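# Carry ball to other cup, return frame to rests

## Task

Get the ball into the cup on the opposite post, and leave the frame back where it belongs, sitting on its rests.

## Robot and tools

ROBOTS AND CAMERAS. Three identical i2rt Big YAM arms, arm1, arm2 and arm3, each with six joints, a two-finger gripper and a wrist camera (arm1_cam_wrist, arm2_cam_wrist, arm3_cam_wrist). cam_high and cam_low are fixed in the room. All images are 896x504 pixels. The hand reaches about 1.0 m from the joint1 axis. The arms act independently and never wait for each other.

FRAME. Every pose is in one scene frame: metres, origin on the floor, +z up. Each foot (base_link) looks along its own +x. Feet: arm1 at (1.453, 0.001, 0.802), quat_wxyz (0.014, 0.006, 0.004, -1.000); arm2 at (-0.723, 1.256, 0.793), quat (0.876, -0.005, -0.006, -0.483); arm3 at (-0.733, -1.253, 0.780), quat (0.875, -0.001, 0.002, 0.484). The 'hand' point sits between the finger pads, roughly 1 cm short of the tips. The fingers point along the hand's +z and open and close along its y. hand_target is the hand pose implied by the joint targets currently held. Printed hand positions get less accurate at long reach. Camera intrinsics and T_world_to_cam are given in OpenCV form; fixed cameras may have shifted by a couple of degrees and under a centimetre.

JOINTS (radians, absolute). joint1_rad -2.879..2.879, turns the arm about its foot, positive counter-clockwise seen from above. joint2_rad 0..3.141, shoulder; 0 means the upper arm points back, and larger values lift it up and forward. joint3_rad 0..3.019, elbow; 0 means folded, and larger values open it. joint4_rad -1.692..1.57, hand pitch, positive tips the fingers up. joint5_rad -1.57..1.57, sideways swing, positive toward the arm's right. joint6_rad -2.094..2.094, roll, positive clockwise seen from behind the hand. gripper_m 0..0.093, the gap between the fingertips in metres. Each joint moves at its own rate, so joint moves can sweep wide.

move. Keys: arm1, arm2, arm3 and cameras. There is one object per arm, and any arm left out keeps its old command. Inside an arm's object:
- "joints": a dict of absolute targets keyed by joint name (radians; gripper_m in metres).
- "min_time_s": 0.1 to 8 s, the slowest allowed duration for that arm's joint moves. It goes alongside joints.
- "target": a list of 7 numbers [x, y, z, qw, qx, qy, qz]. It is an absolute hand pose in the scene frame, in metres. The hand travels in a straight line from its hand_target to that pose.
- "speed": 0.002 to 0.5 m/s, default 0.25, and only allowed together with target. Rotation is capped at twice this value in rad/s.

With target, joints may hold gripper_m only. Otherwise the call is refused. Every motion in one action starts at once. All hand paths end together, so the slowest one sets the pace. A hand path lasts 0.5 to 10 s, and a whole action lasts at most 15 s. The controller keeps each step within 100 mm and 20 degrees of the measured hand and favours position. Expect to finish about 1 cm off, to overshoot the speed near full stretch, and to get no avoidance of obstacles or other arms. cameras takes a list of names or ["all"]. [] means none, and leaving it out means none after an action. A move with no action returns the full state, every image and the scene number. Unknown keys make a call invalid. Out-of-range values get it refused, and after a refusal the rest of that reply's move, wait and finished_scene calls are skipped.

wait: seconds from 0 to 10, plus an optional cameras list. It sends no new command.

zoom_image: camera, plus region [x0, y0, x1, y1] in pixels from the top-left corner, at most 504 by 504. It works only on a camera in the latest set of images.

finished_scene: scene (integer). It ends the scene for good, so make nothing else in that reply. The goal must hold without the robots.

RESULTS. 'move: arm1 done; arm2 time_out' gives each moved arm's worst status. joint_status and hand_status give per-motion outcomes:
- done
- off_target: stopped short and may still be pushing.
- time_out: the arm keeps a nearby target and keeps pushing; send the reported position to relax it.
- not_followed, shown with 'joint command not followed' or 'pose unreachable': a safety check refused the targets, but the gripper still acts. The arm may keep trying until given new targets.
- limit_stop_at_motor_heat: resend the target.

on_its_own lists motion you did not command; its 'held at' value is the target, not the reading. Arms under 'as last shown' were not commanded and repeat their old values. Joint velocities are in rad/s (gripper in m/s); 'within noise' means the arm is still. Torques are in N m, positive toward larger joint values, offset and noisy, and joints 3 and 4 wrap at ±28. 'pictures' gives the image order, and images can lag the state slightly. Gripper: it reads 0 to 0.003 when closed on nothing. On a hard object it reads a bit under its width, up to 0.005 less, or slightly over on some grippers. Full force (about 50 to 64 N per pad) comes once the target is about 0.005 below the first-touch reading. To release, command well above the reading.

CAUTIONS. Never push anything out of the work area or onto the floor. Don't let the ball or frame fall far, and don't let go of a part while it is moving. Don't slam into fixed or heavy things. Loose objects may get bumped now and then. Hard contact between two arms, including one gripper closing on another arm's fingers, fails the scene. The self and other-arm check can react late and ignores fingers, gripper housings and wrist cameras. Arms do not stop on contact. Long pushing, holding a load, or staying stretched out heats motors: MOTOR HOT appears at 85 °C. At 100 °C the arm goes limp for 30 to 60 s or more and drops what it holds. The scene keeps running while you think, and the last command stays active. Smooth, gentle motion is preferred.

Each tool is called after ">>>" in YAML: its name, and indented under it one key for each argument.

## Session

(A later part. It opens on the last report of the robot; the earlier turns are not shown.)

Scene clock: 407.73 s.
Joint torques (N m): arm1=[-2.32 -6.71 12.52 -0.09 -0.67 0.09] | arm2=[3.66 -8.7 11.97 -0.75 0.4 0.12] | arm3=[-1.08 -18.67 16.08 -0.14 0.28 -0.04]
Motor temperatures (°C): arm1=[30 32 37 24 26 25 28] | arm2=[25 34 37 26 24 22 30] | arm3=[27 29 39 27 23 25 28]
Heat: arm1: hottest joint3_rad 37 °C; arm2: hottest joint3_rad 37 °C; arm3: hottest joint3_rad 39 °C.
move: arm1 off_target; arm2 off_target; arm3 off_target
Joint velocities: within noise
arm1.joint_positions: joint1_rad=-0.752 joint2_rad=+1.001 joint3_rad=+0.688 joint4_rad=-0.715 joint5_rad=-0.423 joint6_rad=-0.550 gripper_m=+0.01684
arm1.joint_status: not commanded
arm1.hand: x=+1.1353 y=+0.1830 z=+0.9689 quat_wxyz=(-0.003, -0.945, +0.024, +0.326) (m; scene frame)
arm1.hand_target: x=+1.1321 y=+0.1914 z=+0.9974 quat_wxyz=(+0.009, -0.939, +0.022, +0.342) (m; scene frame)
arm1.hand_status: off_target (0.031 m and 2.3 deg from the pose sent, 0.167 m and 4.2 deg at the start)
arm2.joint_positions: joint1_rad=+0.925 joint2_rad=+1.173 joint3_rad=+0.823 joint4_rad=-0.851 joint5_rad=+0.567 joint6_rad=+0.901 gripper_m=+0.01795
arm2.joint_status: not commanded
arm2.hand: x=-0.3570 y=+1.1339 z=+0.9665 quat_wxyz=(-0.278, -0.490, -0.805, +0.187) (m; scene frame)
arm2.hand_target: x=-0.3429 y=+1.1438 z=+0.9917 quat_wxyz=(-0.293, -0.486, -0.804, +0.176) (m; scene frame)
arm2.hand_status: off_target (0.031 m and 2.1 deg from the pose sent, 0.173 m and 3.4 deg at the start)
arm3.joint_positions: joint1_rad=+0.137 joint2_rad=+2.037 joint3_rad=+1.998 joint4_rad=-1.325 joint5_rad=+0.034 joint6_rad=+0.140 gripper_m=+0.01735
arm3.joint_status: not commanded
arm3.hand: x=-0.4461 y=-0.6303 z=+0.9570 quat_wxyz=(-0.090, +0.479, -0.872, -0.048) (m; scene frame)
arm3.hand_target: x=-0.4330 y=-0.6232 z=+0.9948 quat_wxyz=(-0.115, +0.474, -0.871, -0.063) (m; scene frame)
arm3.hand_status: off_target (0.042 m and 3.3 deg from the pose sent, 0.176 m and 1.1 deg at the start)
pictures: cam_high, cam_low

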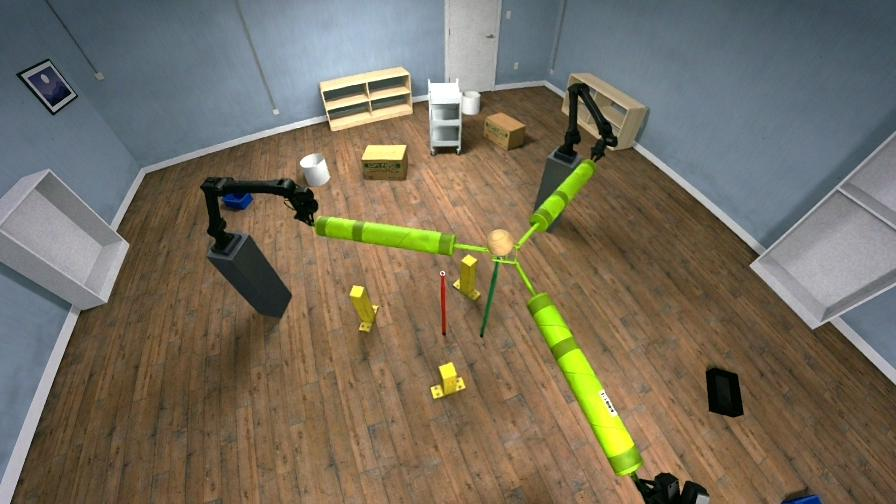

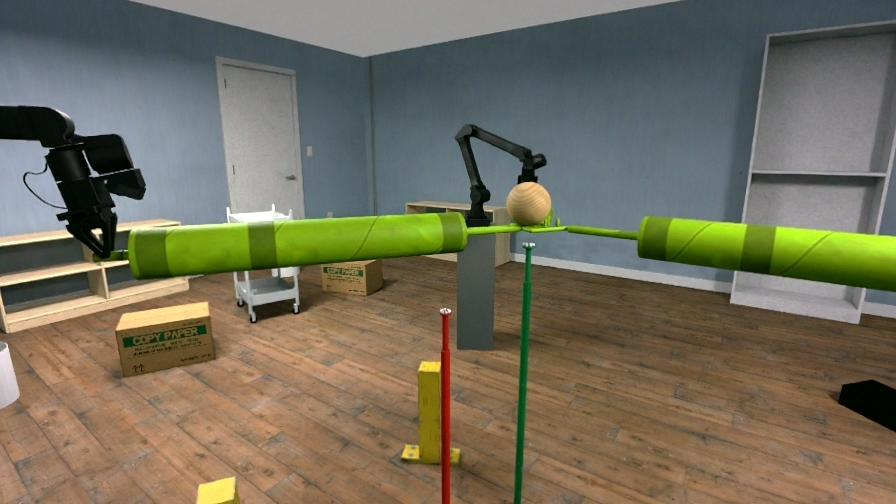

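>>> move:
  arm1: {"target":[1.130,0.191,0.966,0.0081,-0.9397,0.0222,0.342],"speed":0.04}
  arm2: {"target":[-0.345,1.142,0.962,0.2927,0.4863,0.8045,-0.1769],"speed":0.04}
  arm3: {"target":[-0.435,-0.622,0.972,0.1146,-0.4737,0.8705,0.0624],"speed":0.04}
  cameras: ["cam_high","cam_low"]

>>> zoom_image:
  camera: "cam_low"
  region: [490, 180, 580, 260]

>>> zoom_image:
  camera: "cam_high"
  region: [460, 215, 550, 285]

Scene clock: 434.23 s.
Joint torques (N m): arm1=[-1.67 -6.65 9.57 2.02 -0.57 0.15] | arm2=[2.73 -9 7.87 0.98 0.45 0.09] | arm3=[-0.79 -18.84 11.69 1.31 0.38 -0.01]
Motor temperatures (°C): arm1=[30 30 45 24 26 25 28] | arm2=[25 32 46 26 24 22 30] | arm3=[27 31 42 27 23 25 28]
Heat: arm1: hottest joint3_rad 45 °C; arm2: hottest joint3_rad 46 °C; arm3: hottest joint3_rad 42 °C.
move: arm1 off_target; arm2 done; arm3 off_target
Joint velocities: within noise
arm1.joint_positions: joint1_rad=-0.752 joint2_rad=+1.031 joint3_rad=+0.657 joint4_rad=-0.667 joint5_rad=-0.422 joint6_rad=-0.550 gripper_m=+0.01679
arm1.joint_status: not commanded
arm1.hand: x=+1.1354 y=+0.1836 z=+0.9494 quat_wxyz=(-0.006, -0.947, +0.026, +0.321) (m; scene frame)
arm1.hand_target: x=+1.1303 y=+0.1907 z=+0.9659 quat_wxyz=(+0.008, -0.940, +0.022, +0.342) (m; scene frame)
arm1.hand_status: off_target (0.019 m and 3.1 deg from the pose sent, 0.010 m and 2.3 deg at the start)
arm2.joint_positions: joint1_rad=+0.931 joint2_rad=+1.197 joint3_rad=+0.816 joint4_rad=-0.814 joint5_rad=+0.565 joint6_rad=+0.901 gripper_m=+0.01794
arm2.joint_status: not commanded
arm2.hand: x=-0.3502 y=+1.1359 z=+0.9575 quat_wxyz=(-0.280, -0.488, -0.806, +0.184) (m; scene frame)
arm2.hand_target: x=-0.3451 y=+1.1420 z=+0.9620 quat_wxyz=(-0.292, -0.486, -0.804, +0.177) (m; scene frame)
arm2.hand_status: done (0.009 m and 1.7 deg from the pose sent, 0.015 m and 2.1 deg at the start)
arm3.joint_positions: joint1_rad=+0.137 joint2_rad=+2.039 joint3_rad=+1.993 joint4_rad=-1.305 joint5_rad=+0.032 joint6_rad=+0.140 gripper_m=+0.01735
arm3.joint_status: not commanded
arm3.hand: x=-0.4449 y=-0.6268 z=+0.9551 quat_wxyz=(-0.095, +0.479, -0.871, -0.053) (m; scene frame)
arm3.hand_target: x=-0.4352 y=-0.6225 z=+0.9723 quat_wxyz=(-0.115, +0.474, -0.871, -0.063) (m; scene frame)
arm3.hand_status: off_target (0.020 m and 2.6 deg from the pose sent, 0.020 m and 3.3 deg at the start)
pictures: cam_high, cam_low

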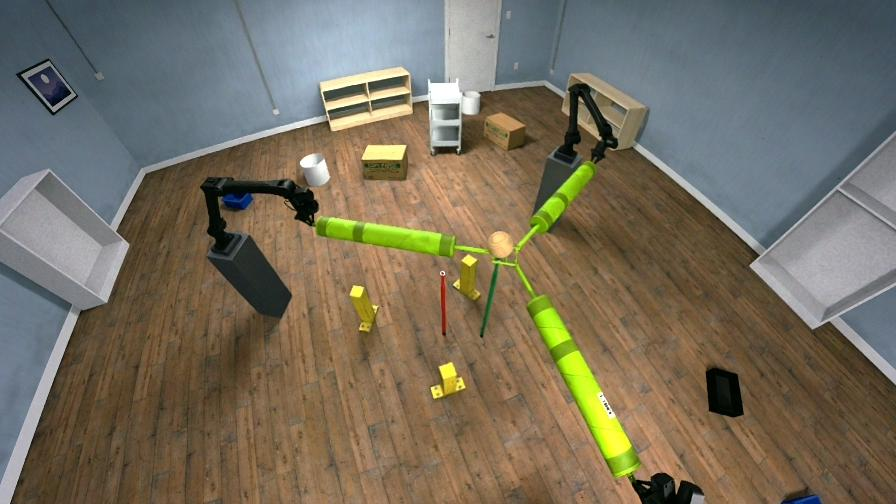

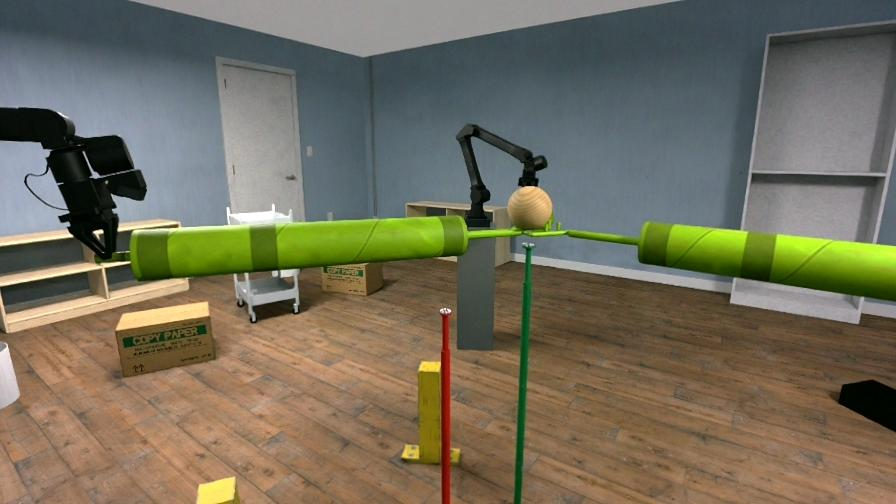

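Scaled by 5.600 from the camera's 896x504 image, which has a finer 1280x720 frame.

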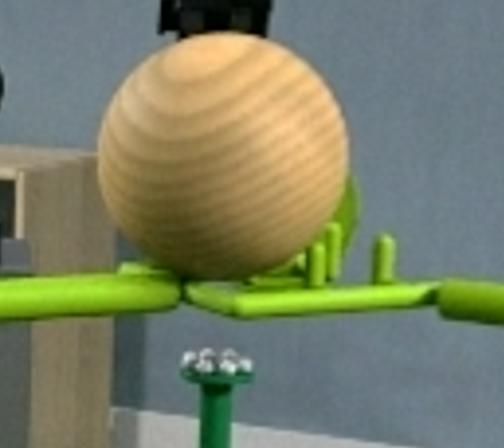

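Scaled by 5.600 from the camera's 896x504 image, which has a finer 1280x720 frame.

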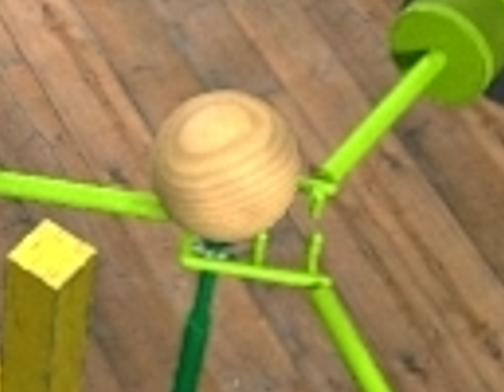

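>>> move:
  arm1: {"target":[1.130,0.191,0.914,0.0081,-0.9397,0.0222,0.342],"speed":0.04}
  arm2: {"target":[-0.346,1.142,0.904,0.2927,0.4863,0.8045,-0.1769],"speed":0.04}
  arm3: {"target":[-0.436,-0.623,0.914,0.1146,-0.4737,0.8705,0.0624],"speed":0.04}
  cameras: ["cam_high","cam_low"]

>>> zoom_image:
  camera: "cam_low"
  region: [490, 180, 580, 260]

>>> zoom_image:
  camera: "cam_high"
  region: [460, 215, 550, 285]

Scene clock: 448.70 s.
Joint torques (N m): arm1=[-1.55 -6.48 8.47 2.07 -0.53 0.17] | arm2=[2.73 -8.76 6.87 1.06 0.44 0.11] | arm3=[-0.73 -18.32 11.04 1.4 0.32 0]
Motor temperatures (°C): arm1=[30 30 41 24 26 25 28] | arm2=[25 32 43 26 24 22 30] | arm3=[27 34 42 27 23 25 28]
Heat: arm1: hottest joint3_rad 41 °C; arm2: hottest joint3_rad 43 °C; arm3: hottest joint3_rad 42 °C.
move: arm1 off_target; arm2 done; arm3 off_target
Joint velocities: within noise
arm1.joint_positions: joint1_rad=-0.752 joint2_rad=+1.105 joint3_rad=+0.563 joint4_rad=-0.487 joint5_rad=-0.422 joint6_rad=-0.550 gripper_m=+0.01679
arm1.joint_status: not commanded
arm1.hand: x=+1.1351 y=+0.1847 z=+0.9027 quat_wxyz=(-0.002, -0.945, +0.024, +0.325) (m; scene frame)
arm1.hand_target: x=+1.1302 y=+0.1908 z=+0.9140 quat_wxyz=(+0.008, -0.940, +0.022, +0.342) (m; scene frame)
arm1.hand_status: off_target (0.014 m and 2.4 deg from the pose sent, 0.037 m and 3.1 deg at the start)
arm2.joint_positions: joint1_rad=+0.933 joint2_rad=+1.269 joint3_rad=+0.717 joint4_rad=-0.633 joint5_rad=+0.566 joint6_rad=+0.901 gripper_m=+0.01794
arm2.joint_status: not commanded
arm2.hand: x=-0.3496 y=+1.1356 z=+0.9045 quat_wxyz=(-0.285, -0.488, -0.805, +0.182) (m; scene frame)
arm2.hand_target: x=-0.3461 y=+1.1420 z=+0.9040 quat_wxyz=(-0.293, -0.486, -0.804, +0.177) (m; scene frame)
arm2.hand_status: done (0.007 m and 1.1 deg from the pose sent, 0.054 m and 1.6 deg at the start)
arm3.joint_positions: joint1_rad=+0.137 joint2_rad=+2.045 joint3_rad=+1.868 joint4_rad=-1.161 joint5_rad=+0.034 joint6_rad=+0.140 gripper_m=+0.01735
arm3.joint_status: not commanded
arm3.hand: x=-0.4449 y=-0.6276 z=+0.9042 quat_wxyz=(-0.101, +0.478, -0.871, -0.056) (m; scene frame)
arm3.hand_target: x=-0.4360 y=-0.6233 z=+0.9142 quat_wxyz=(-0.115, +0.474, -0.871, -0.062) (m; scene frame)
arm3.hand_status: off_target (0.014 m and 1.9 deg from the pose sent, 0.042 m and 2.6 deg at the start)
pictures: cam_high, cam_low

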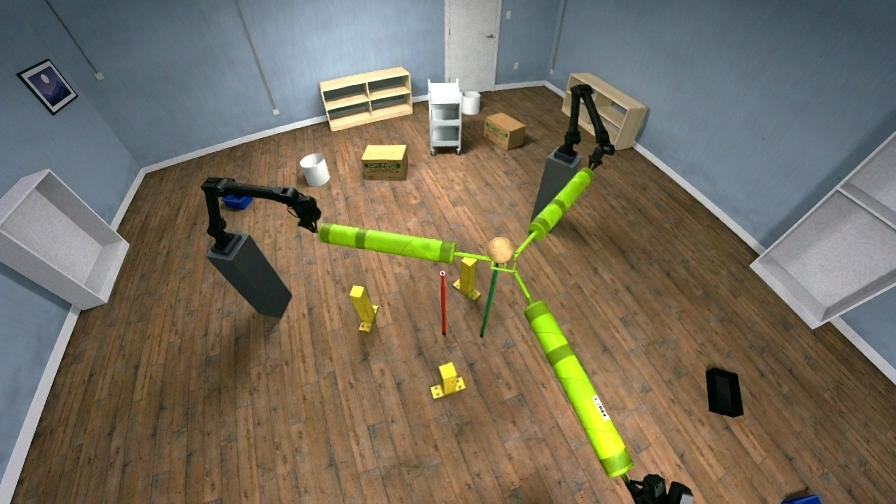

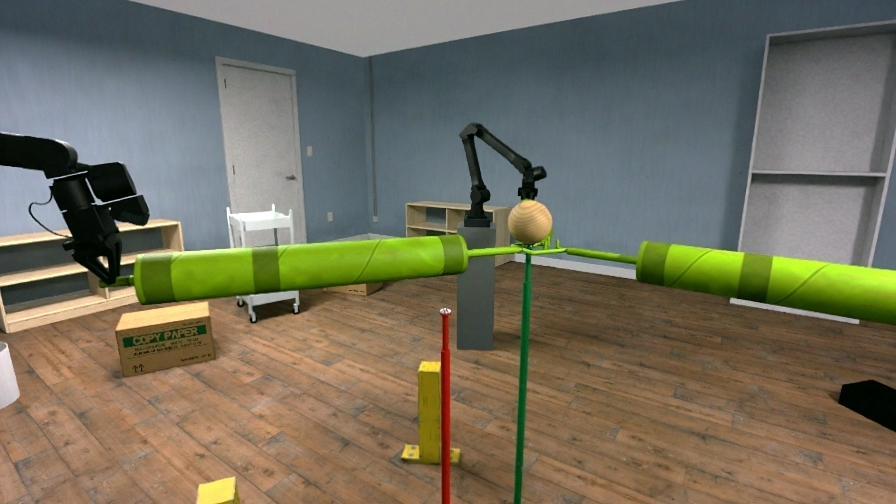

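Scaled by 5.600 from the camera's 896x504 image, which has a finer 1280x720 frame.

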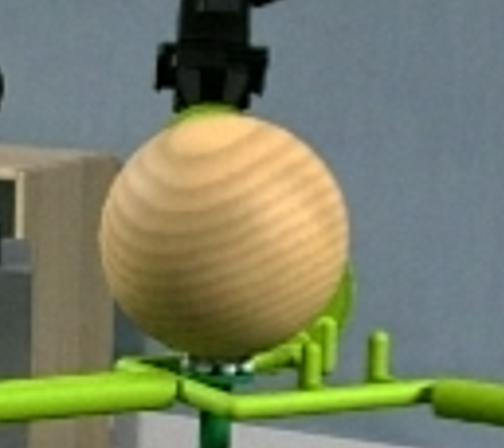

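Scaled by 5.600 from the camera's 896x504 image, which has a finer 1280x720 frame.

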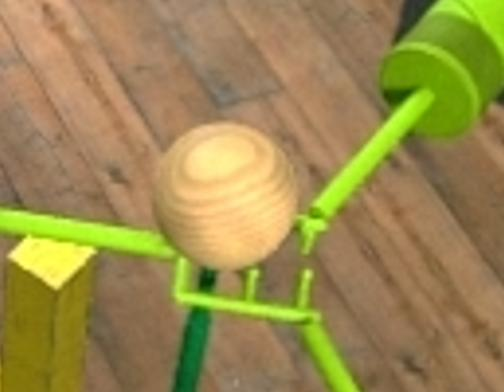

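>>> move:
  arm1: {"target":[1.130,0.191,0.882,0.0081,-0.9397,0.0222,0.342],"speed":0.04}
  arm2: {"target":[-0.346,1.142,0.871,0.2927,0.4863,0.8045,-0.1769],"speed":0.04}
  arm3: {"target":[-0.436,-0.623,0.881,0.1146,-0.4737,0.8705,0.0624],"speed":0.04}
  cameras: ["cam_high","cam_low"]

>>> zoom_image:
  camera: "cam_low"
  region: [490, 180, 580, 280]

>>> zoom_image:
  camera: "cam_high"
  region: [460, 215, 550, 285]

Scene clock: 467.80 s.
Joint torques (N m): arm1=[-1.44 -6.77 7.75 2.11 -0.49 0.19] | arm2=[2.73 -9.05 6.28 1.06 0.46 0.12] | arm3=[-0.73 -18.26 10.86 1.31 0.29 0]
Motor temperatures (°C): arm1=[30 29 39 24 26 25 28] | arm2=[25 32 40 26 24 22 31] | arm3=[27 32 44 27 23 25 28]
Heat: arm1: hottest joint3_rad 39 °C; arm2: hottest joint3_rad 40 °C; arm3: hottest joint3_rad 44 °C.
move: arm1 off_target; arm2 done; arm3 off_target
Joint velocities: within noise
arm1.joint_positions: joint1_rad=-0.752 joint2_rad=+1.173 joint3_rad=+0.512 joint4_rad=-0.365 joint5_rad=-0.422 joint6_rad=-0.550 gripper_m=+0.01679
arm1.joint_status: not commanded
arm1.hand: x=+1.1351 y=+0.1853 z=+0.8723 quat_wxyz=(-0.001, -0.945, +0.024, +0.327) (m; scene frame)
arm1.hand_target: x=+1.1301 y=+0.1909 z=+0.8820 quat_wxyz=(+0.008, -0.940, +0.022, +0.342) (m; scene frame)
arm1.hand_status: off_target (0.012 m and 2.2 deg from the pose sent, 0.022 m and 2.4 deg at the start)
arm2.joint_positions: joint1_rad=+0.935 joint2_rad=+1.332 joint3_rad=+0.670 joint4_rad=-0.521 joint5_rad=+0.566 joint6_rad=+0.902 gripper_m=+0.01794
arm2.joint_status: not commanded
arm2.hand: x=-0.3489 y=+1.1357 z=+0.8722 quat_wxyz=(-0.285, -0.488, -0.805, +0.181) (m; scene frame)
arm2.hand_target: x=-0.3460 y=+1.1419 z=+0.8711 quat_wxyz=(-0.292, -0.486, -0.804, +0.177) (m; scene frame)
arm2.hand_status: done (0.007 m and 1.0 deg from the pose sent, 0.034 m and 1.1 deg at the start)
arm3.joint_positions: joint1_rad=+0.137 joint2_rad=+2.063 joint3_rad=+1.811 joint4_rad=-1.084 joint5_rad=+0.034 joint6_rad=+0.140 gripper_m=+0.01735
arm3.joint_status: not commanded
arm3.hand: x=-0.4449 y=-0.6278 z=+0.8724 quat_wxyz=(-0.102, +0.478, -0.871, -0.056) (m; scene frame)
arm3.hand_target: x=-0.4360 y=-0.6233 z=+0.8810 quat_wxyz=(-0.115, +0.474, -0.871, -0.062) (m; scene frame)
arm3.hand_status: off_target (0.013 m and 1.7 deg from the pose sent, 0.025 m and 1.9 deg at the start)
pictures: cam_high, cam_low

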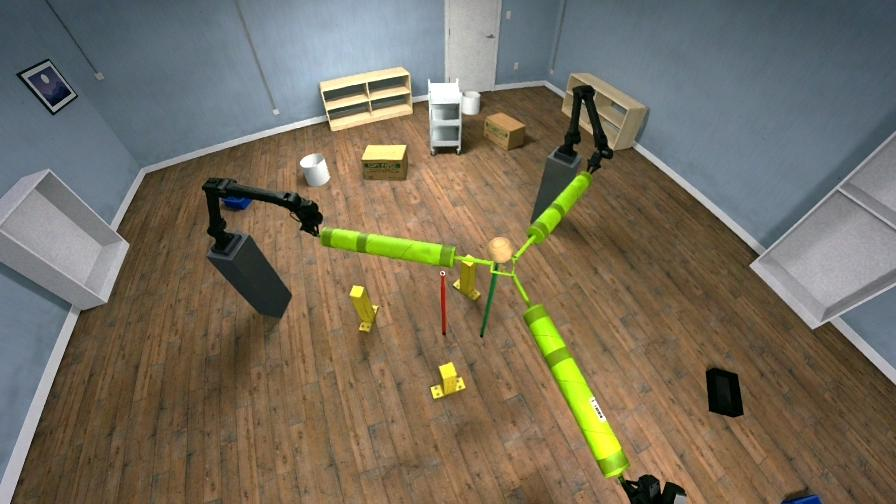

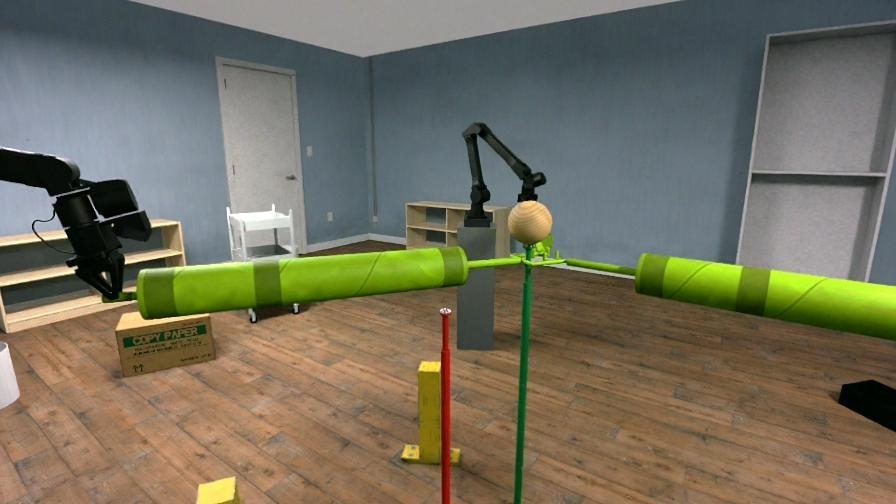

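Scaled by 5.040 from the camera's 896x504 image, which has a finer 1280x720 frame.

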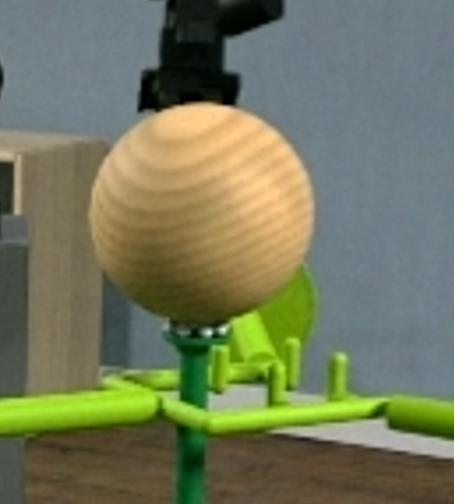

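Scaled by 5.600 from the camera's 896x504 image, which has a finer 1280x720 frame.

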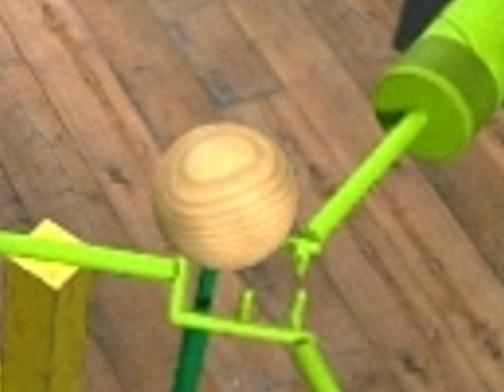

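>>> move:
  arm1: {"target":[1.0215,0.023,0.882,0.0081,-0.9397,0.0222,0.342],"speed":0.08}
  arm2: {"target":[-0.4546,0.974,0.877,0.2927,0.4863,0.8045,-0.1769],"speed":0.08}
  arm3: {"target":[-0.5446,-0.791,0.879,0.1146,-0.4737,0.8705,0.0624],"speed":0.08}
  cameras: ["cam_high","cam_low"]

Scene clock: 477.73 s.
Joint torques (N m): arm1=[0.32 -7.88 9.99 1.58 0.25 0.32] | arm2=[0.5 -10.11 5.89 1.13 -0.13 -0.12] | arm3=[1.08 -14.92 8.7 0.53 0.31 0.26]
Motor temperatures (°C): arm1=[30 29 38 24 26 25 28] | arm2=[25 32 38 26 24 22 31] | arm3=[27 33 44 27 23 25 28]
Heat: arm1: hottest joint3_rad 38 °C; arm2: hottest joint3_rad 38 °C; arm3: hottest joint3_rad 44 °C.
move: arm1 off_target; arm2 done; arm3 off_target
Joint velocities: within noise
arm1.joint_positions: joint1_rad=-0.101 joint2_rad=+1.266 joint3_rad=+0.547 joint4_rad=-0.190 joint5_rad=-0.022 joint6_rad=-0.016 gripper_m=+0.01670
arm1.joint_status: not commanded
arm1.hand: x=+1.0399 y=+0.0265 z=+0.8622 quat_wxyz=(+0.008, -0.947, +0.021, +0.320) (m; scene frame)
arm1.hand_target: x=+1.0224 y=+0.0228 z=+0.8823 quat_wxyz=(+0.008, -0.939, +0.022, +0.342) (m; scene frame)
arm1.hand_status: off_target (0.027 m and 2.7 deg from the pose sent, 0.198 m and 2.1 deg at the start)
arm2.joint_positions: joint1_rad=+0.309 joint2_rad=+1.216 joint3_rad=+0.535 joint4_rad=-0.271 joint5_rad=+0.241 joint6_rad=+0.313 gripper_m=+0.01794
arm2.joint_status: not commanded
arm2.hand: x=-0.4509 y=+0.9731 z=+0.8697 quat_wxyz=(-0.281, -0.489, -0.807, +0.175) (m; scene frame)
arm2.hand_target: x=-0.4544 y=+0.9738 z=+0.8768 quat_wxyz=(-0.293, -0.486, -0.804, +0.177) (m; scene frame)
arm2.hand_status: done (0.008 m and 1.5 deg from the pose sent, 0.193 m and 1.0 deg at the start)
arm3.joint_positions: joint1_rad=+0.178 joint2_rad=+1.621 joint3_rad=+1.122 joint4_rad=-0.844 joint5_rad=+0.050 joint6_rad=+0.178 gripper_m=+0.01736
arm3.joint_status: not commanded
arm3.hand: x=-0.5387 y=-0.7920 z=+0.8590 quat_wxyz=(-0.102, +0.479, -0.870, -0.052) (m; scene frame)
arm3.hand_target: x=-0.5443 y=-0.7910 z=+0.8785 quat_wxyz=(-0.115, +0.474, -0.871, -0.063) (m; scene frame)
arm3.hand_status: off_target (0.021 m and 2.0 deg from the pose sent, 0.191 m and 1.7 deg at the start)
pictures: cam_high, cam_low

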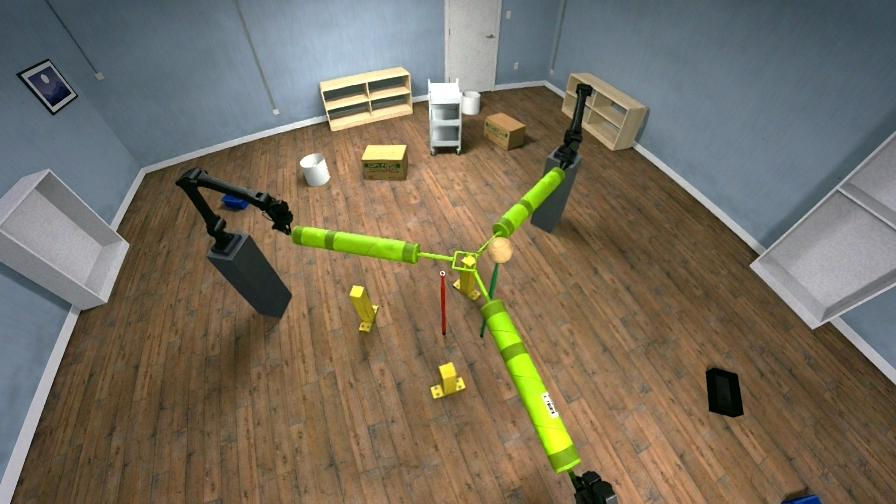

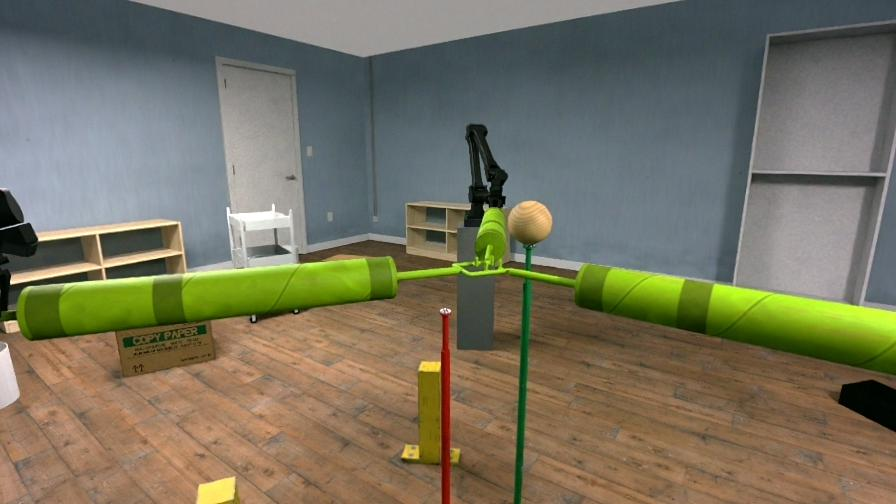

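>>> move:
  arm1: {"target":[0.908,-0.209,0.892,0.0081,-0.9397,0.0222,0.342],"speed":0.1}
  arm2: {"target":[-0.565,0.739,0.885,0.2927,0.4863,0.8045,-0.1769],"speed":0.1}
  arm3: {"target":[-0.657,-1.025,0.889,0.1146,-0.4737,0.8705,0.0624],"speed":0.1}

>>> move:
  arm1: {"target":[0.908,-0.209,0.640,0.0081,-0.9397,0.0222,0.342],"speed":0.1}
  arm2: {"target":[-0.565,0.739,0.636,0.2927,0.4863,0.8045,-0.1769],"speed":0.1}
  arm3: {"target":[-0.657,-1.025,0.630,0.1146,-0.4737,0.8705,0.0624],"speed":0.1}
  cameras: ["all"]

Scene clock: 494.03 s.
Joint torques (N m): arm1=[0.26 -15.5 11.07 0.7 0.59 0.29] | arm2=[1.32 -12.69 9.95 0.17 -0.86 0.05] | arm3=[0.91 -4.19 9.57 -0.99 0.22 0.27]
Motor temperatures (°C): arm1=[30 30 40 24 26 25 28] | arm2=[25 32 37 26 24 21 31] | arm3=[27 32 41 27 23 25 28]
Heat: arm1: hottest joint3_rad 40 °C; arm2: hottest joint3_rad 37 °C; arm3: hottest joint3_rad 41 °C.
move: arm1 off_target; arm2 off_target; arm3 off_target
Joint velocities: within noise
arm1.joint_positions: joint1_rad=+0.419 joint2_rad=+1.662 joint3_rad=+1.000 joint4_rad=-0.318 joint5_rad=+0.304 joint6_rad=+0.394 gripper_m=+0.01637
arm1.joint_status: not commanded
arm1.hand: x=+0.9251 y=-0.1948 z=+0.8617 quat_wxyz=(+0.019, -0.948, +0.017, +0.317) (m; scene frame)
arm1.hand_target: x=+0.9094 y=-0.2084 z=+0.8923 quat_wxyz=(+0.008, -0.939, +0.022, +0.342) (m; scene frame)
arm1.hand_status: off_target (0.038 m and 3.3 deg from the pose sent, 0.272 m and 2.7 deg at the start)
arm2.joint_positions: joint1_rad=-0.312 joint2_rad=+1.553 joint3_rad=+0.861 joint4_rad=-0.222 joint5_rad=-0.130 joint6_rad=-0.186 gripper_m=+0.01793
arm2.joint_status: not commanded
arm2.hand: x=-0.5714 y=+0.7514 z=+0.8732 quat_wxyz=(-0.283, -0.488, -0.806, +0.180) (m; scene frame)
arm2.hand_target: x=-0.5651 y=+0.7396 z=+0.8853 quat_wxyz=(-0.293, -0.486, -0.804, +0.177) (m; scene frame)
arm2.hand_status: off_target (0.018 m and 1.2 deg from the pose sent, 0.261 m and 1.5 deg at the start)
arm3.joint_positions: joint1_rad=+0.288 joint2_rad=+0.838 joint3_rad=+0.541 joint4_rad=-0.998 joint5_rad=+0.080 joint6_rad=+0.278 gripper_m=+0.01736
arm3.joint_status: not commanded
arm3.hand: x=-0.6516 y=-1.0144 z=+0.8860 quat_wxyz=(-0.123, +0.479, -0.866, -0.069) (m; scene frame)
arm3.hand_target: x=-0.6566 y=-1.0244 z=+0.8884 quat_wxyz=(-0.115, +0.474, -0.871, -0.062) (m; scene frame)
arm3.hand_status: off_target (0.012 m and 1.4 deg from the pose sent, 0.263 m and 2.0 deg at the start)
pictures: none

Scene clock: 497.47 s.
Joint torques (N m): arm1=[-0.73 -18.2 4.88 2.13 0.21 0.24] | arm2=[1.2 -15.74 3.7 1.51 -0.47 0.08] | arm3=[0.62 -5.89 0.1 1.52 0.19 0.23]
Motor temperatures (°C): arm1=[30 30 40 24 26 25 28] | arm2=[25 32 37 26 24 21 31] | arm3=[27 32 41 27 23 25 28]
Heat: arm1: hottest joint3_rad 40 °C; arm2: hottest joint3_rad 37 °C; arm3: hottest joint3_rad 41 °C.
move: arm1 off_target; arm2 done; arm3 done
Joint velocities: within noise
arm1.joint_positions: joint1_rad=+0.433 joint2_rad=+2.225 joint3_rad=+0.985 joint4_rad=+0.261 joint5_rad=+0.316 joint6_rad=+0.400 gripper_m=+0.01636
arm1.joint_status: not commanded
arm1.hand: x=+0.9256 y=-0.1998 z=+0.6234 quat_wxyz=(+0.021, -0.947, +0.015, +0.319) (m; scene frame)
arm1.hand_target: x=+0.9085 y=-0.2089 z=+0.6405 quat_wxyz=(+0.008, -0.939, +0.022, +0.342) (m; scene frame)
arm1.hand_status: off_target (0.026 m and 3.2 deg from the pose sent, 0.223 m and 3.3 deg at the start)
arm2.joint_positions: joint1_rad=-0.313 joint2_rad=+2.179 joint3_rad=+0.837 joint4_rad=+0.418 joint5_rad=-0.142 joint6_rad=-0.191 gripper_m=+0.01793
arm2.joint_status: not commanded
arm2.hand: x=-0.5683 y=+0.7468 z=+0.6356 quat_wxyz=(-0.283, -0.486, -0.809, +0.173) (m; scene frame)
arm2.hand_target: x=-0.5651 y=+0.7390 z=+0.6363 quat_wxyz=(-0.293, -0.486, -0.804, +0.177) (m; scene frame)
arm2.hand_status: done (0.009 m and 1.3 deg from the pose sent, 0.238 m and 1.2 deg at the start)
arm3.joint_positions: joint1_rad=+0.288 joint2_rad=+1.858 joint3_rad=+0.254 joint4_rad=+0.290 joint5_rad=+0.080 joint6_rad=+0.281 gripper_m=+0.01736
arm3.joint_status: not commanded
arm3.hand: x=-0.6545 y=-1.0222 z=+0.6319 quat_wxyz=(-0.116, +0.479, -0.868, -0.062) (m; scene frame)
arm3.hand_target: x=-0.6570 y=-1.0251 z=+0.6301 quat_wxyz=(-0.114, +0.474, -0.871, -0.062) (m; scene frame)
arm3.hand_status: done (0.004 m and 0.7 deg from the pose sent, 0.256 m and 1.4 deg at the start)
pictures: arm1_cam_wrist, arm2_cam_wrist, arm3_cam_wrist, cam_high, cam_low
camera_calibration:
arm1_cam_wrist: T_world_to_cam=[[0.0494687, 0.997471, 0.0510369, 0.119772], [0.998669, -0.0486507, -0.0171489, -0.922247], [-0.0146225, 0.0518173, -0.99855, 0.772904], [0, 0, 0, 1]] pos_world=[0.926396, -0.204387, 0.749854]
arm2_cam_wrist: T_world_to_cam=[[-0.886464, -0.462747, 0.00684043, -0.164092], [-0.46228, 0.884676, -0.0603759, -0.878462], [0.0218872, -0.0566832, -0.998152, 0.814721], [0, 0, 0, 1]] pos_world=[-0.569389, 0.747402, 0.7613]
arm3_cam_wrist: T_world_to_cam=[[0.849917, -0.526915, 0.00122666, 0.0166567], [-0.49156, -0.792047, 0.361981, -1.35797], [-0.189762, -0.308257, -0.932185, 0.277574], [0, 0, 0, 1]] pos_world=[-0.629005, -0.981232, 0.750287]

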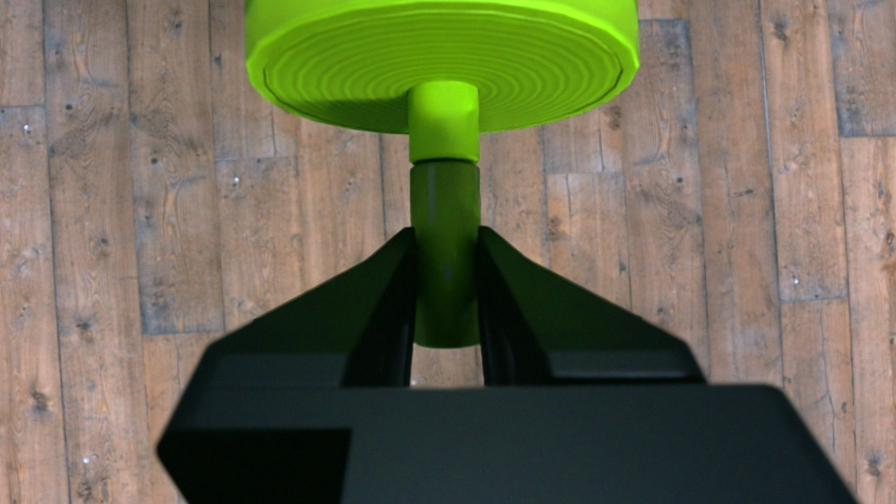

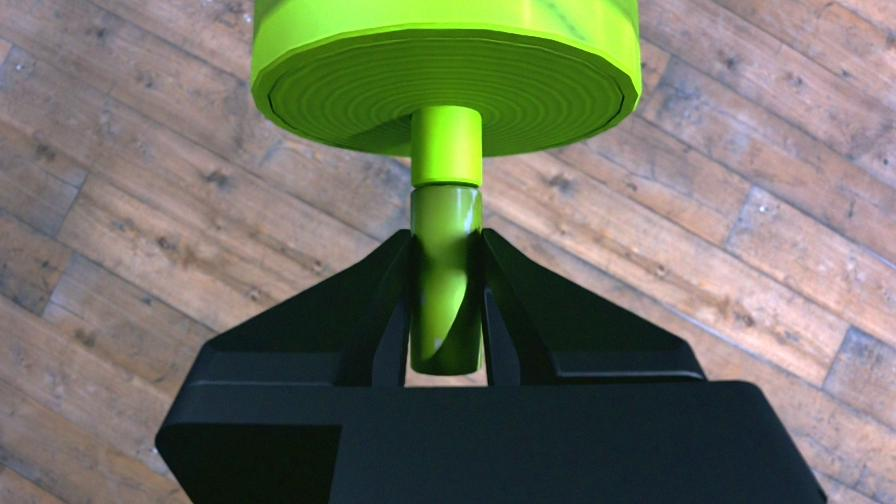

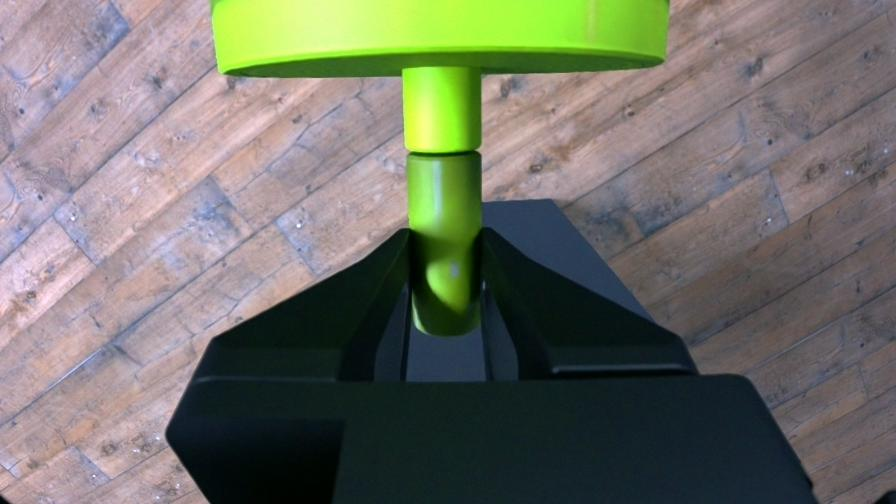

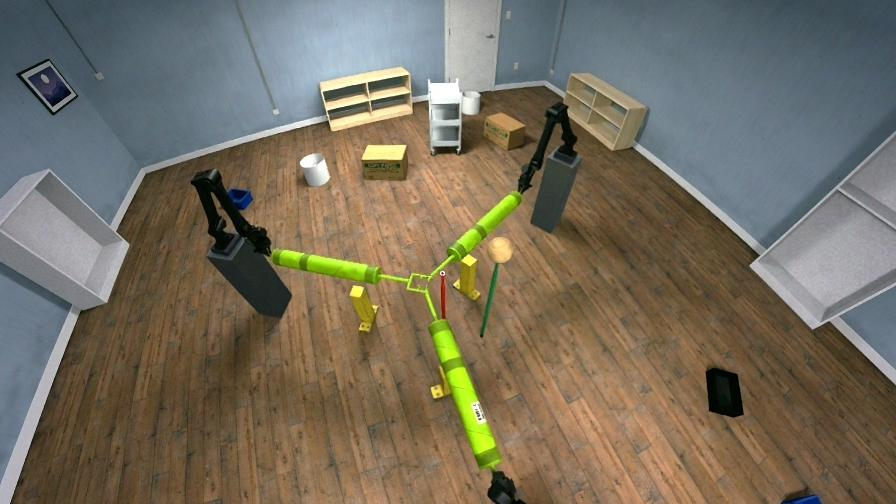

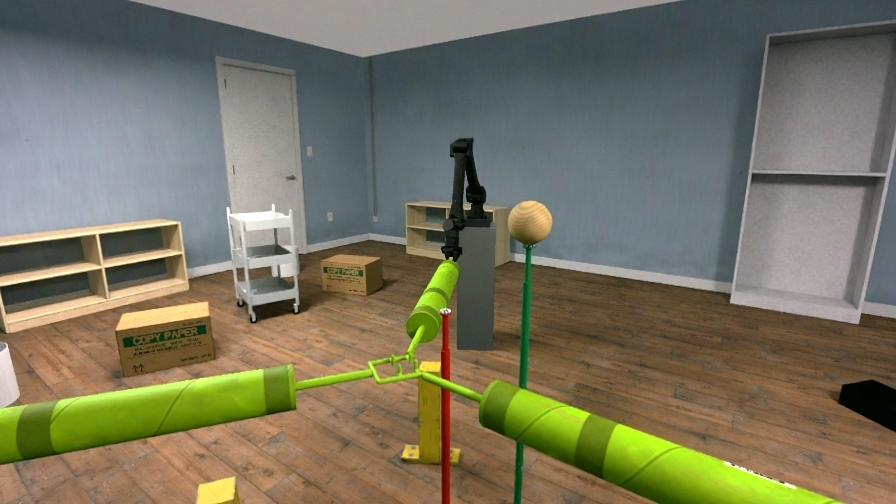

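>>> move:
  arm1: {"target":[0.905,-0.221,0.510,0.0081,-0.9397,0.0222,0.342],"speed":0.1}
  arm2: {"target":[-0.565,0.730,0.502,0.2927,0.4863,0.8045,-0.1769],"speed":0.1}
  arm3: {"target":[-0.6555,-1.0235,0.497,0.1146,-0.4737,0.8705,0.0624],"speed":0.1}
  cameras: ["cam_high","cam_low"]

>>> zoom_image:
  camera: "cam_high"
  region: [270, 190, 530, 490]

Scene clock: 504.53 s.
Joint torques (N m): arm1=[0.91 -19.66 3.55 2.37 0.47 0.33] | arm2=[0.67 -17.61 2.4 1.83 -0.53 0.02] | arm3=[0.09 -8.35 -4.03 1.81 0.16 0.17]
Motor temperatures (°C): arm1=[30 31 38 24 26 25 28] | arm2=[25 33 35 26 24 21 31] | arm3=[27 32 39 27 23 25 28]
Heat: arm1: hottest joint3_rad 38 °C; arm2: hottest joint3_rad 35 °C; arm3: hottest joint3_rad 39 °C.
move: arm1 off_target; arm2 off_target; arm3 done
Joint velocities: within noise
arm1.joint_positions: joint1_rad=+0.433 joint2_rad=+2.576 joint3_rad=+1.160 joint4_rad=+0.421 joint5_rad=+0.320 joint6_rad=+0.409 gripper_m=+0.01636
arm1.joint_status: not commanded
arm1.hand: x=+0.9240 y=-0.1996 z=+0.4918 quat_wxyz=(+0.025, -0.949, +0.019, +0.313) (m; scene frame)
arm1.hand_target: x=+0.9057 y=-0.2208 z=+0.5106 quat_wxyz=(+0.008, -0.940, +0.022, +0.342) (m; scene frame)
arm1.hand_status: off_target (0.034 m and 4.0 deg from the pose sent, 0.117 m and 3.2 deg at the start)
arm2.joint_positions: joint1_rad=-0.313 joint2_rad=+2.571 joint3_rad=+1.022 joint4_rad=+0.605 joint5_rad=-0.143 joint6_rad=-0.191 gripper_m=+0.01792
arm2.joint_status: not commanded
arm2.hand: x=-0.5672 y=+0.7445 z=+0.4979 quat_wxyz=(-0.276, -0.488, -0.811, +0.166) (m; scene frame)
arm2.hand_target: x=-0.5652 y=+0.7303 z=+0.5024 quat_wxyz=(-0.292, -0.486, -0.804, +0.177) (m; scene frame)
arm2.hand_status: off_target (0.015 m and 2.4 deg from the pose sent, 0.135 m and 1.3 deg at the start)
arm3.joint_positions: joint1_rad=+0.288 joint2_rad=+2.531 joint3_rad=+0.449 joint4_rad=+0.755 joint5_rad=+0.079 joint6_rad=+0.281 gripper_m=+0.01736
arm3.joint_status: not commanded
arm3.hand: x=-0.6551 y=-1.0229 z=+0.4972 quat_wxyz=(-0.111, +0.480, -0.868, -0.058) (m; scene frame)
arm3.hand_target: x=-0.6555 y=-1.0234 z=+0.4971 quat_wxyz=(-0.114, +0.474, -0.871, -0.062) (m; scene frame)
arm3.hand_status: done (0.001 m and 0.9 deg from the pose sent, 0.135 m and 0.7 deg at the start)
pictures: cam_high, cam_low

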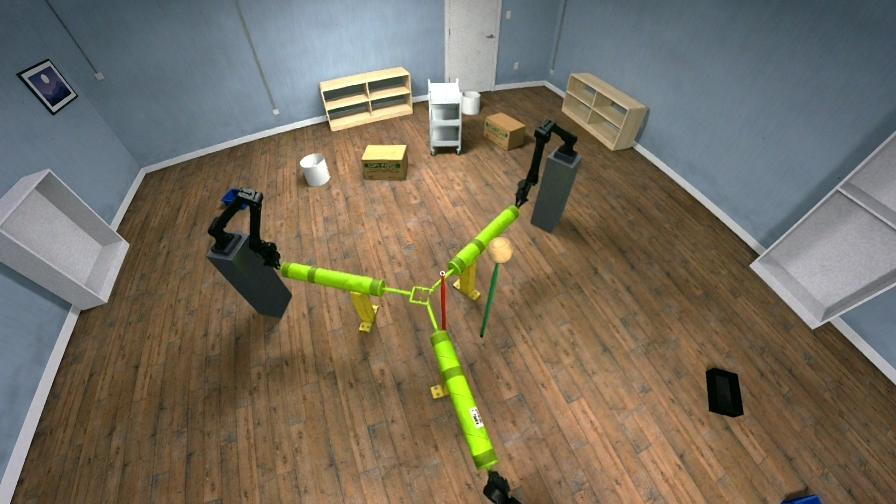

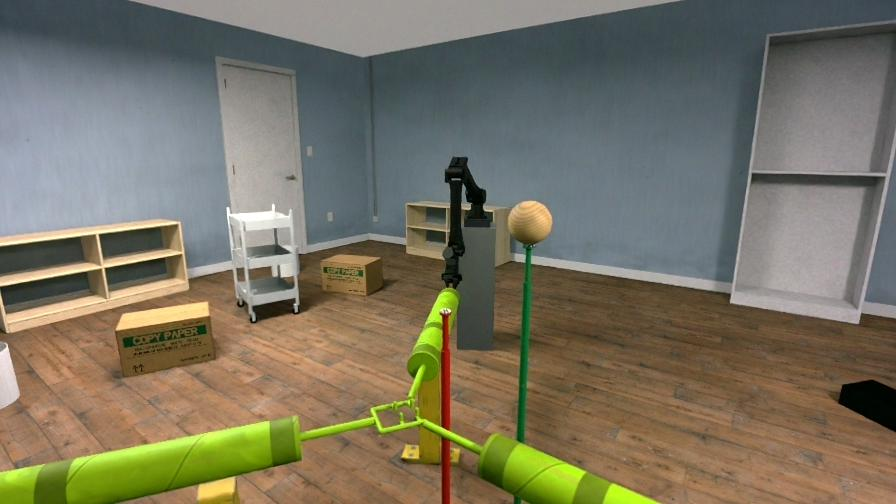

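Scaled by 1.680 from the camera's 896x504 image, which has a finer 1280x720 frame.

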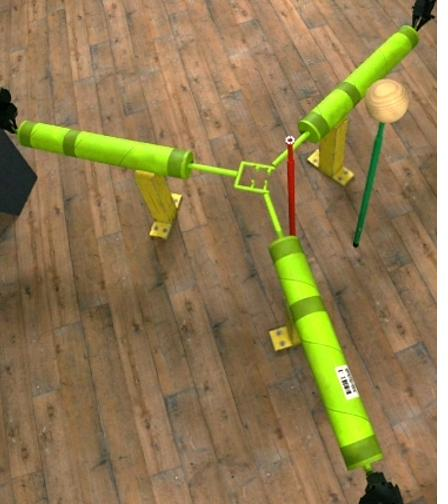

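>>> move:
  arm1: {"target":[0.903,-0.238,0.510,0.0081,-0.9397,0.0222,0.342],"speed":0.05}
  arm2: {"target":[-0.565,0.717,0.502,0.2927,0.4863,0.8045,-0.1769],"speed":0.05}
  arm3: {"target":[-0.6555,-1.036,0.497,0.1146,-0.4737,0.8705,0.0624],"speed":0.05}

Scene clock: 513.33 s.
Joint torques (N m): arm1=[0.85 -20.01 4.4 1.61 0.4 0.32] | arm2=[0.03 -17.9 3.33 0.99 -0.51 -0.04] | arm3=[-0.91 -8.59 -5.49 2.22 0.17 0.01]
Motor temperatures (°C): arm1=[30 32 37 24 26 25 28] | arm2=[25 33 34 26 24 21 31] | arm3=[27 31 37 27 23 25 28]
Heat: arm1: hottest joint3_rad 37 °C; arm2: hottest joint3_rad 34 °C; arm3: hottest joint3_rad 37 °C.
move: arm1 off_target; arm2 off_target; arm3 done
Joint velocities: within noise
arm1.joint_positions: joint1_rad=+0.463 joint2_rad=+2.582 joint3_rad=+1.179 joint4_rad=+0.407 joint5_rad=+0.339 joint6_rad=+0.432 gripper_m=+0.01635
arm1.joint_status: not commanded
arm1.hand: x=+0.9243 y=-0.2151 z=+0.4911 quat_wxyz=(+0.025, -0.948, +0.018, +0.317) (m; scene frame)
arm1.hand_target: x=+0.9039 y=-0.2378 z=+0.5108 quat_wxyz=(+0.008, -0.940, +0.022, +0.342) (m; scene frame)
arm1.hand_status: off_target (0.037 m and 3.6 deg from the pose sent, 0.047 m and 4.0 deg at the start)
arm2.joint_positions: joint1_rad=-0.313 joint2_rad=+2.574 joint3_rad=+1.045 joint4_rad=+0.597 joint5_rad=-0.148 joint6_rad=-0.191 gripper_m=+0.01792
arm2.joint_status: not commanded
arm2.hand: x=-0.5638 y=+0.7345 z=+0.4993 quat_wxyz=(-0.282, -0.486, -0.810, +0.168) (m; scene frame)
arm2.hand_target: x=-0.5654 y=+0.7174 z=+0.5026 quat_wxyz=(-0.292, -0.486, -0.804, +0.177) (m; scene frame)
arm2.hand_status: off_target (0.018 m and 1.7 deg from the pose sent, 0.028 m and 2.4 deg at the start)
arm3.joint_positions: joint1_rad=+0.283 joint2_rad=+2.567 joint3_rad=+0.441 joint4_rad=+0.796 joint5_rad=+0.075 joint6_rad=+0.279 gripper_m=+0.01736
arm3.joint_status: not commanded
arm3.hand: x=-0.6570 y=-1.0321 z=+0.4928 quat_wxyz=(-0.109, +0.478, -0.869, -0.058) (m; scene frame)
arm3.hand_target: x=-0.6555 y=-1.0358 z=+0.4970 quat_wxyz=(-0.114, +0.474, -0.871, -0.062) (m; scene frame)
arm3.hand_status: done (0.006 m and 0.9 deg from the pose sent, 0.013 m and 0.9 deg at the start)
pictures: none


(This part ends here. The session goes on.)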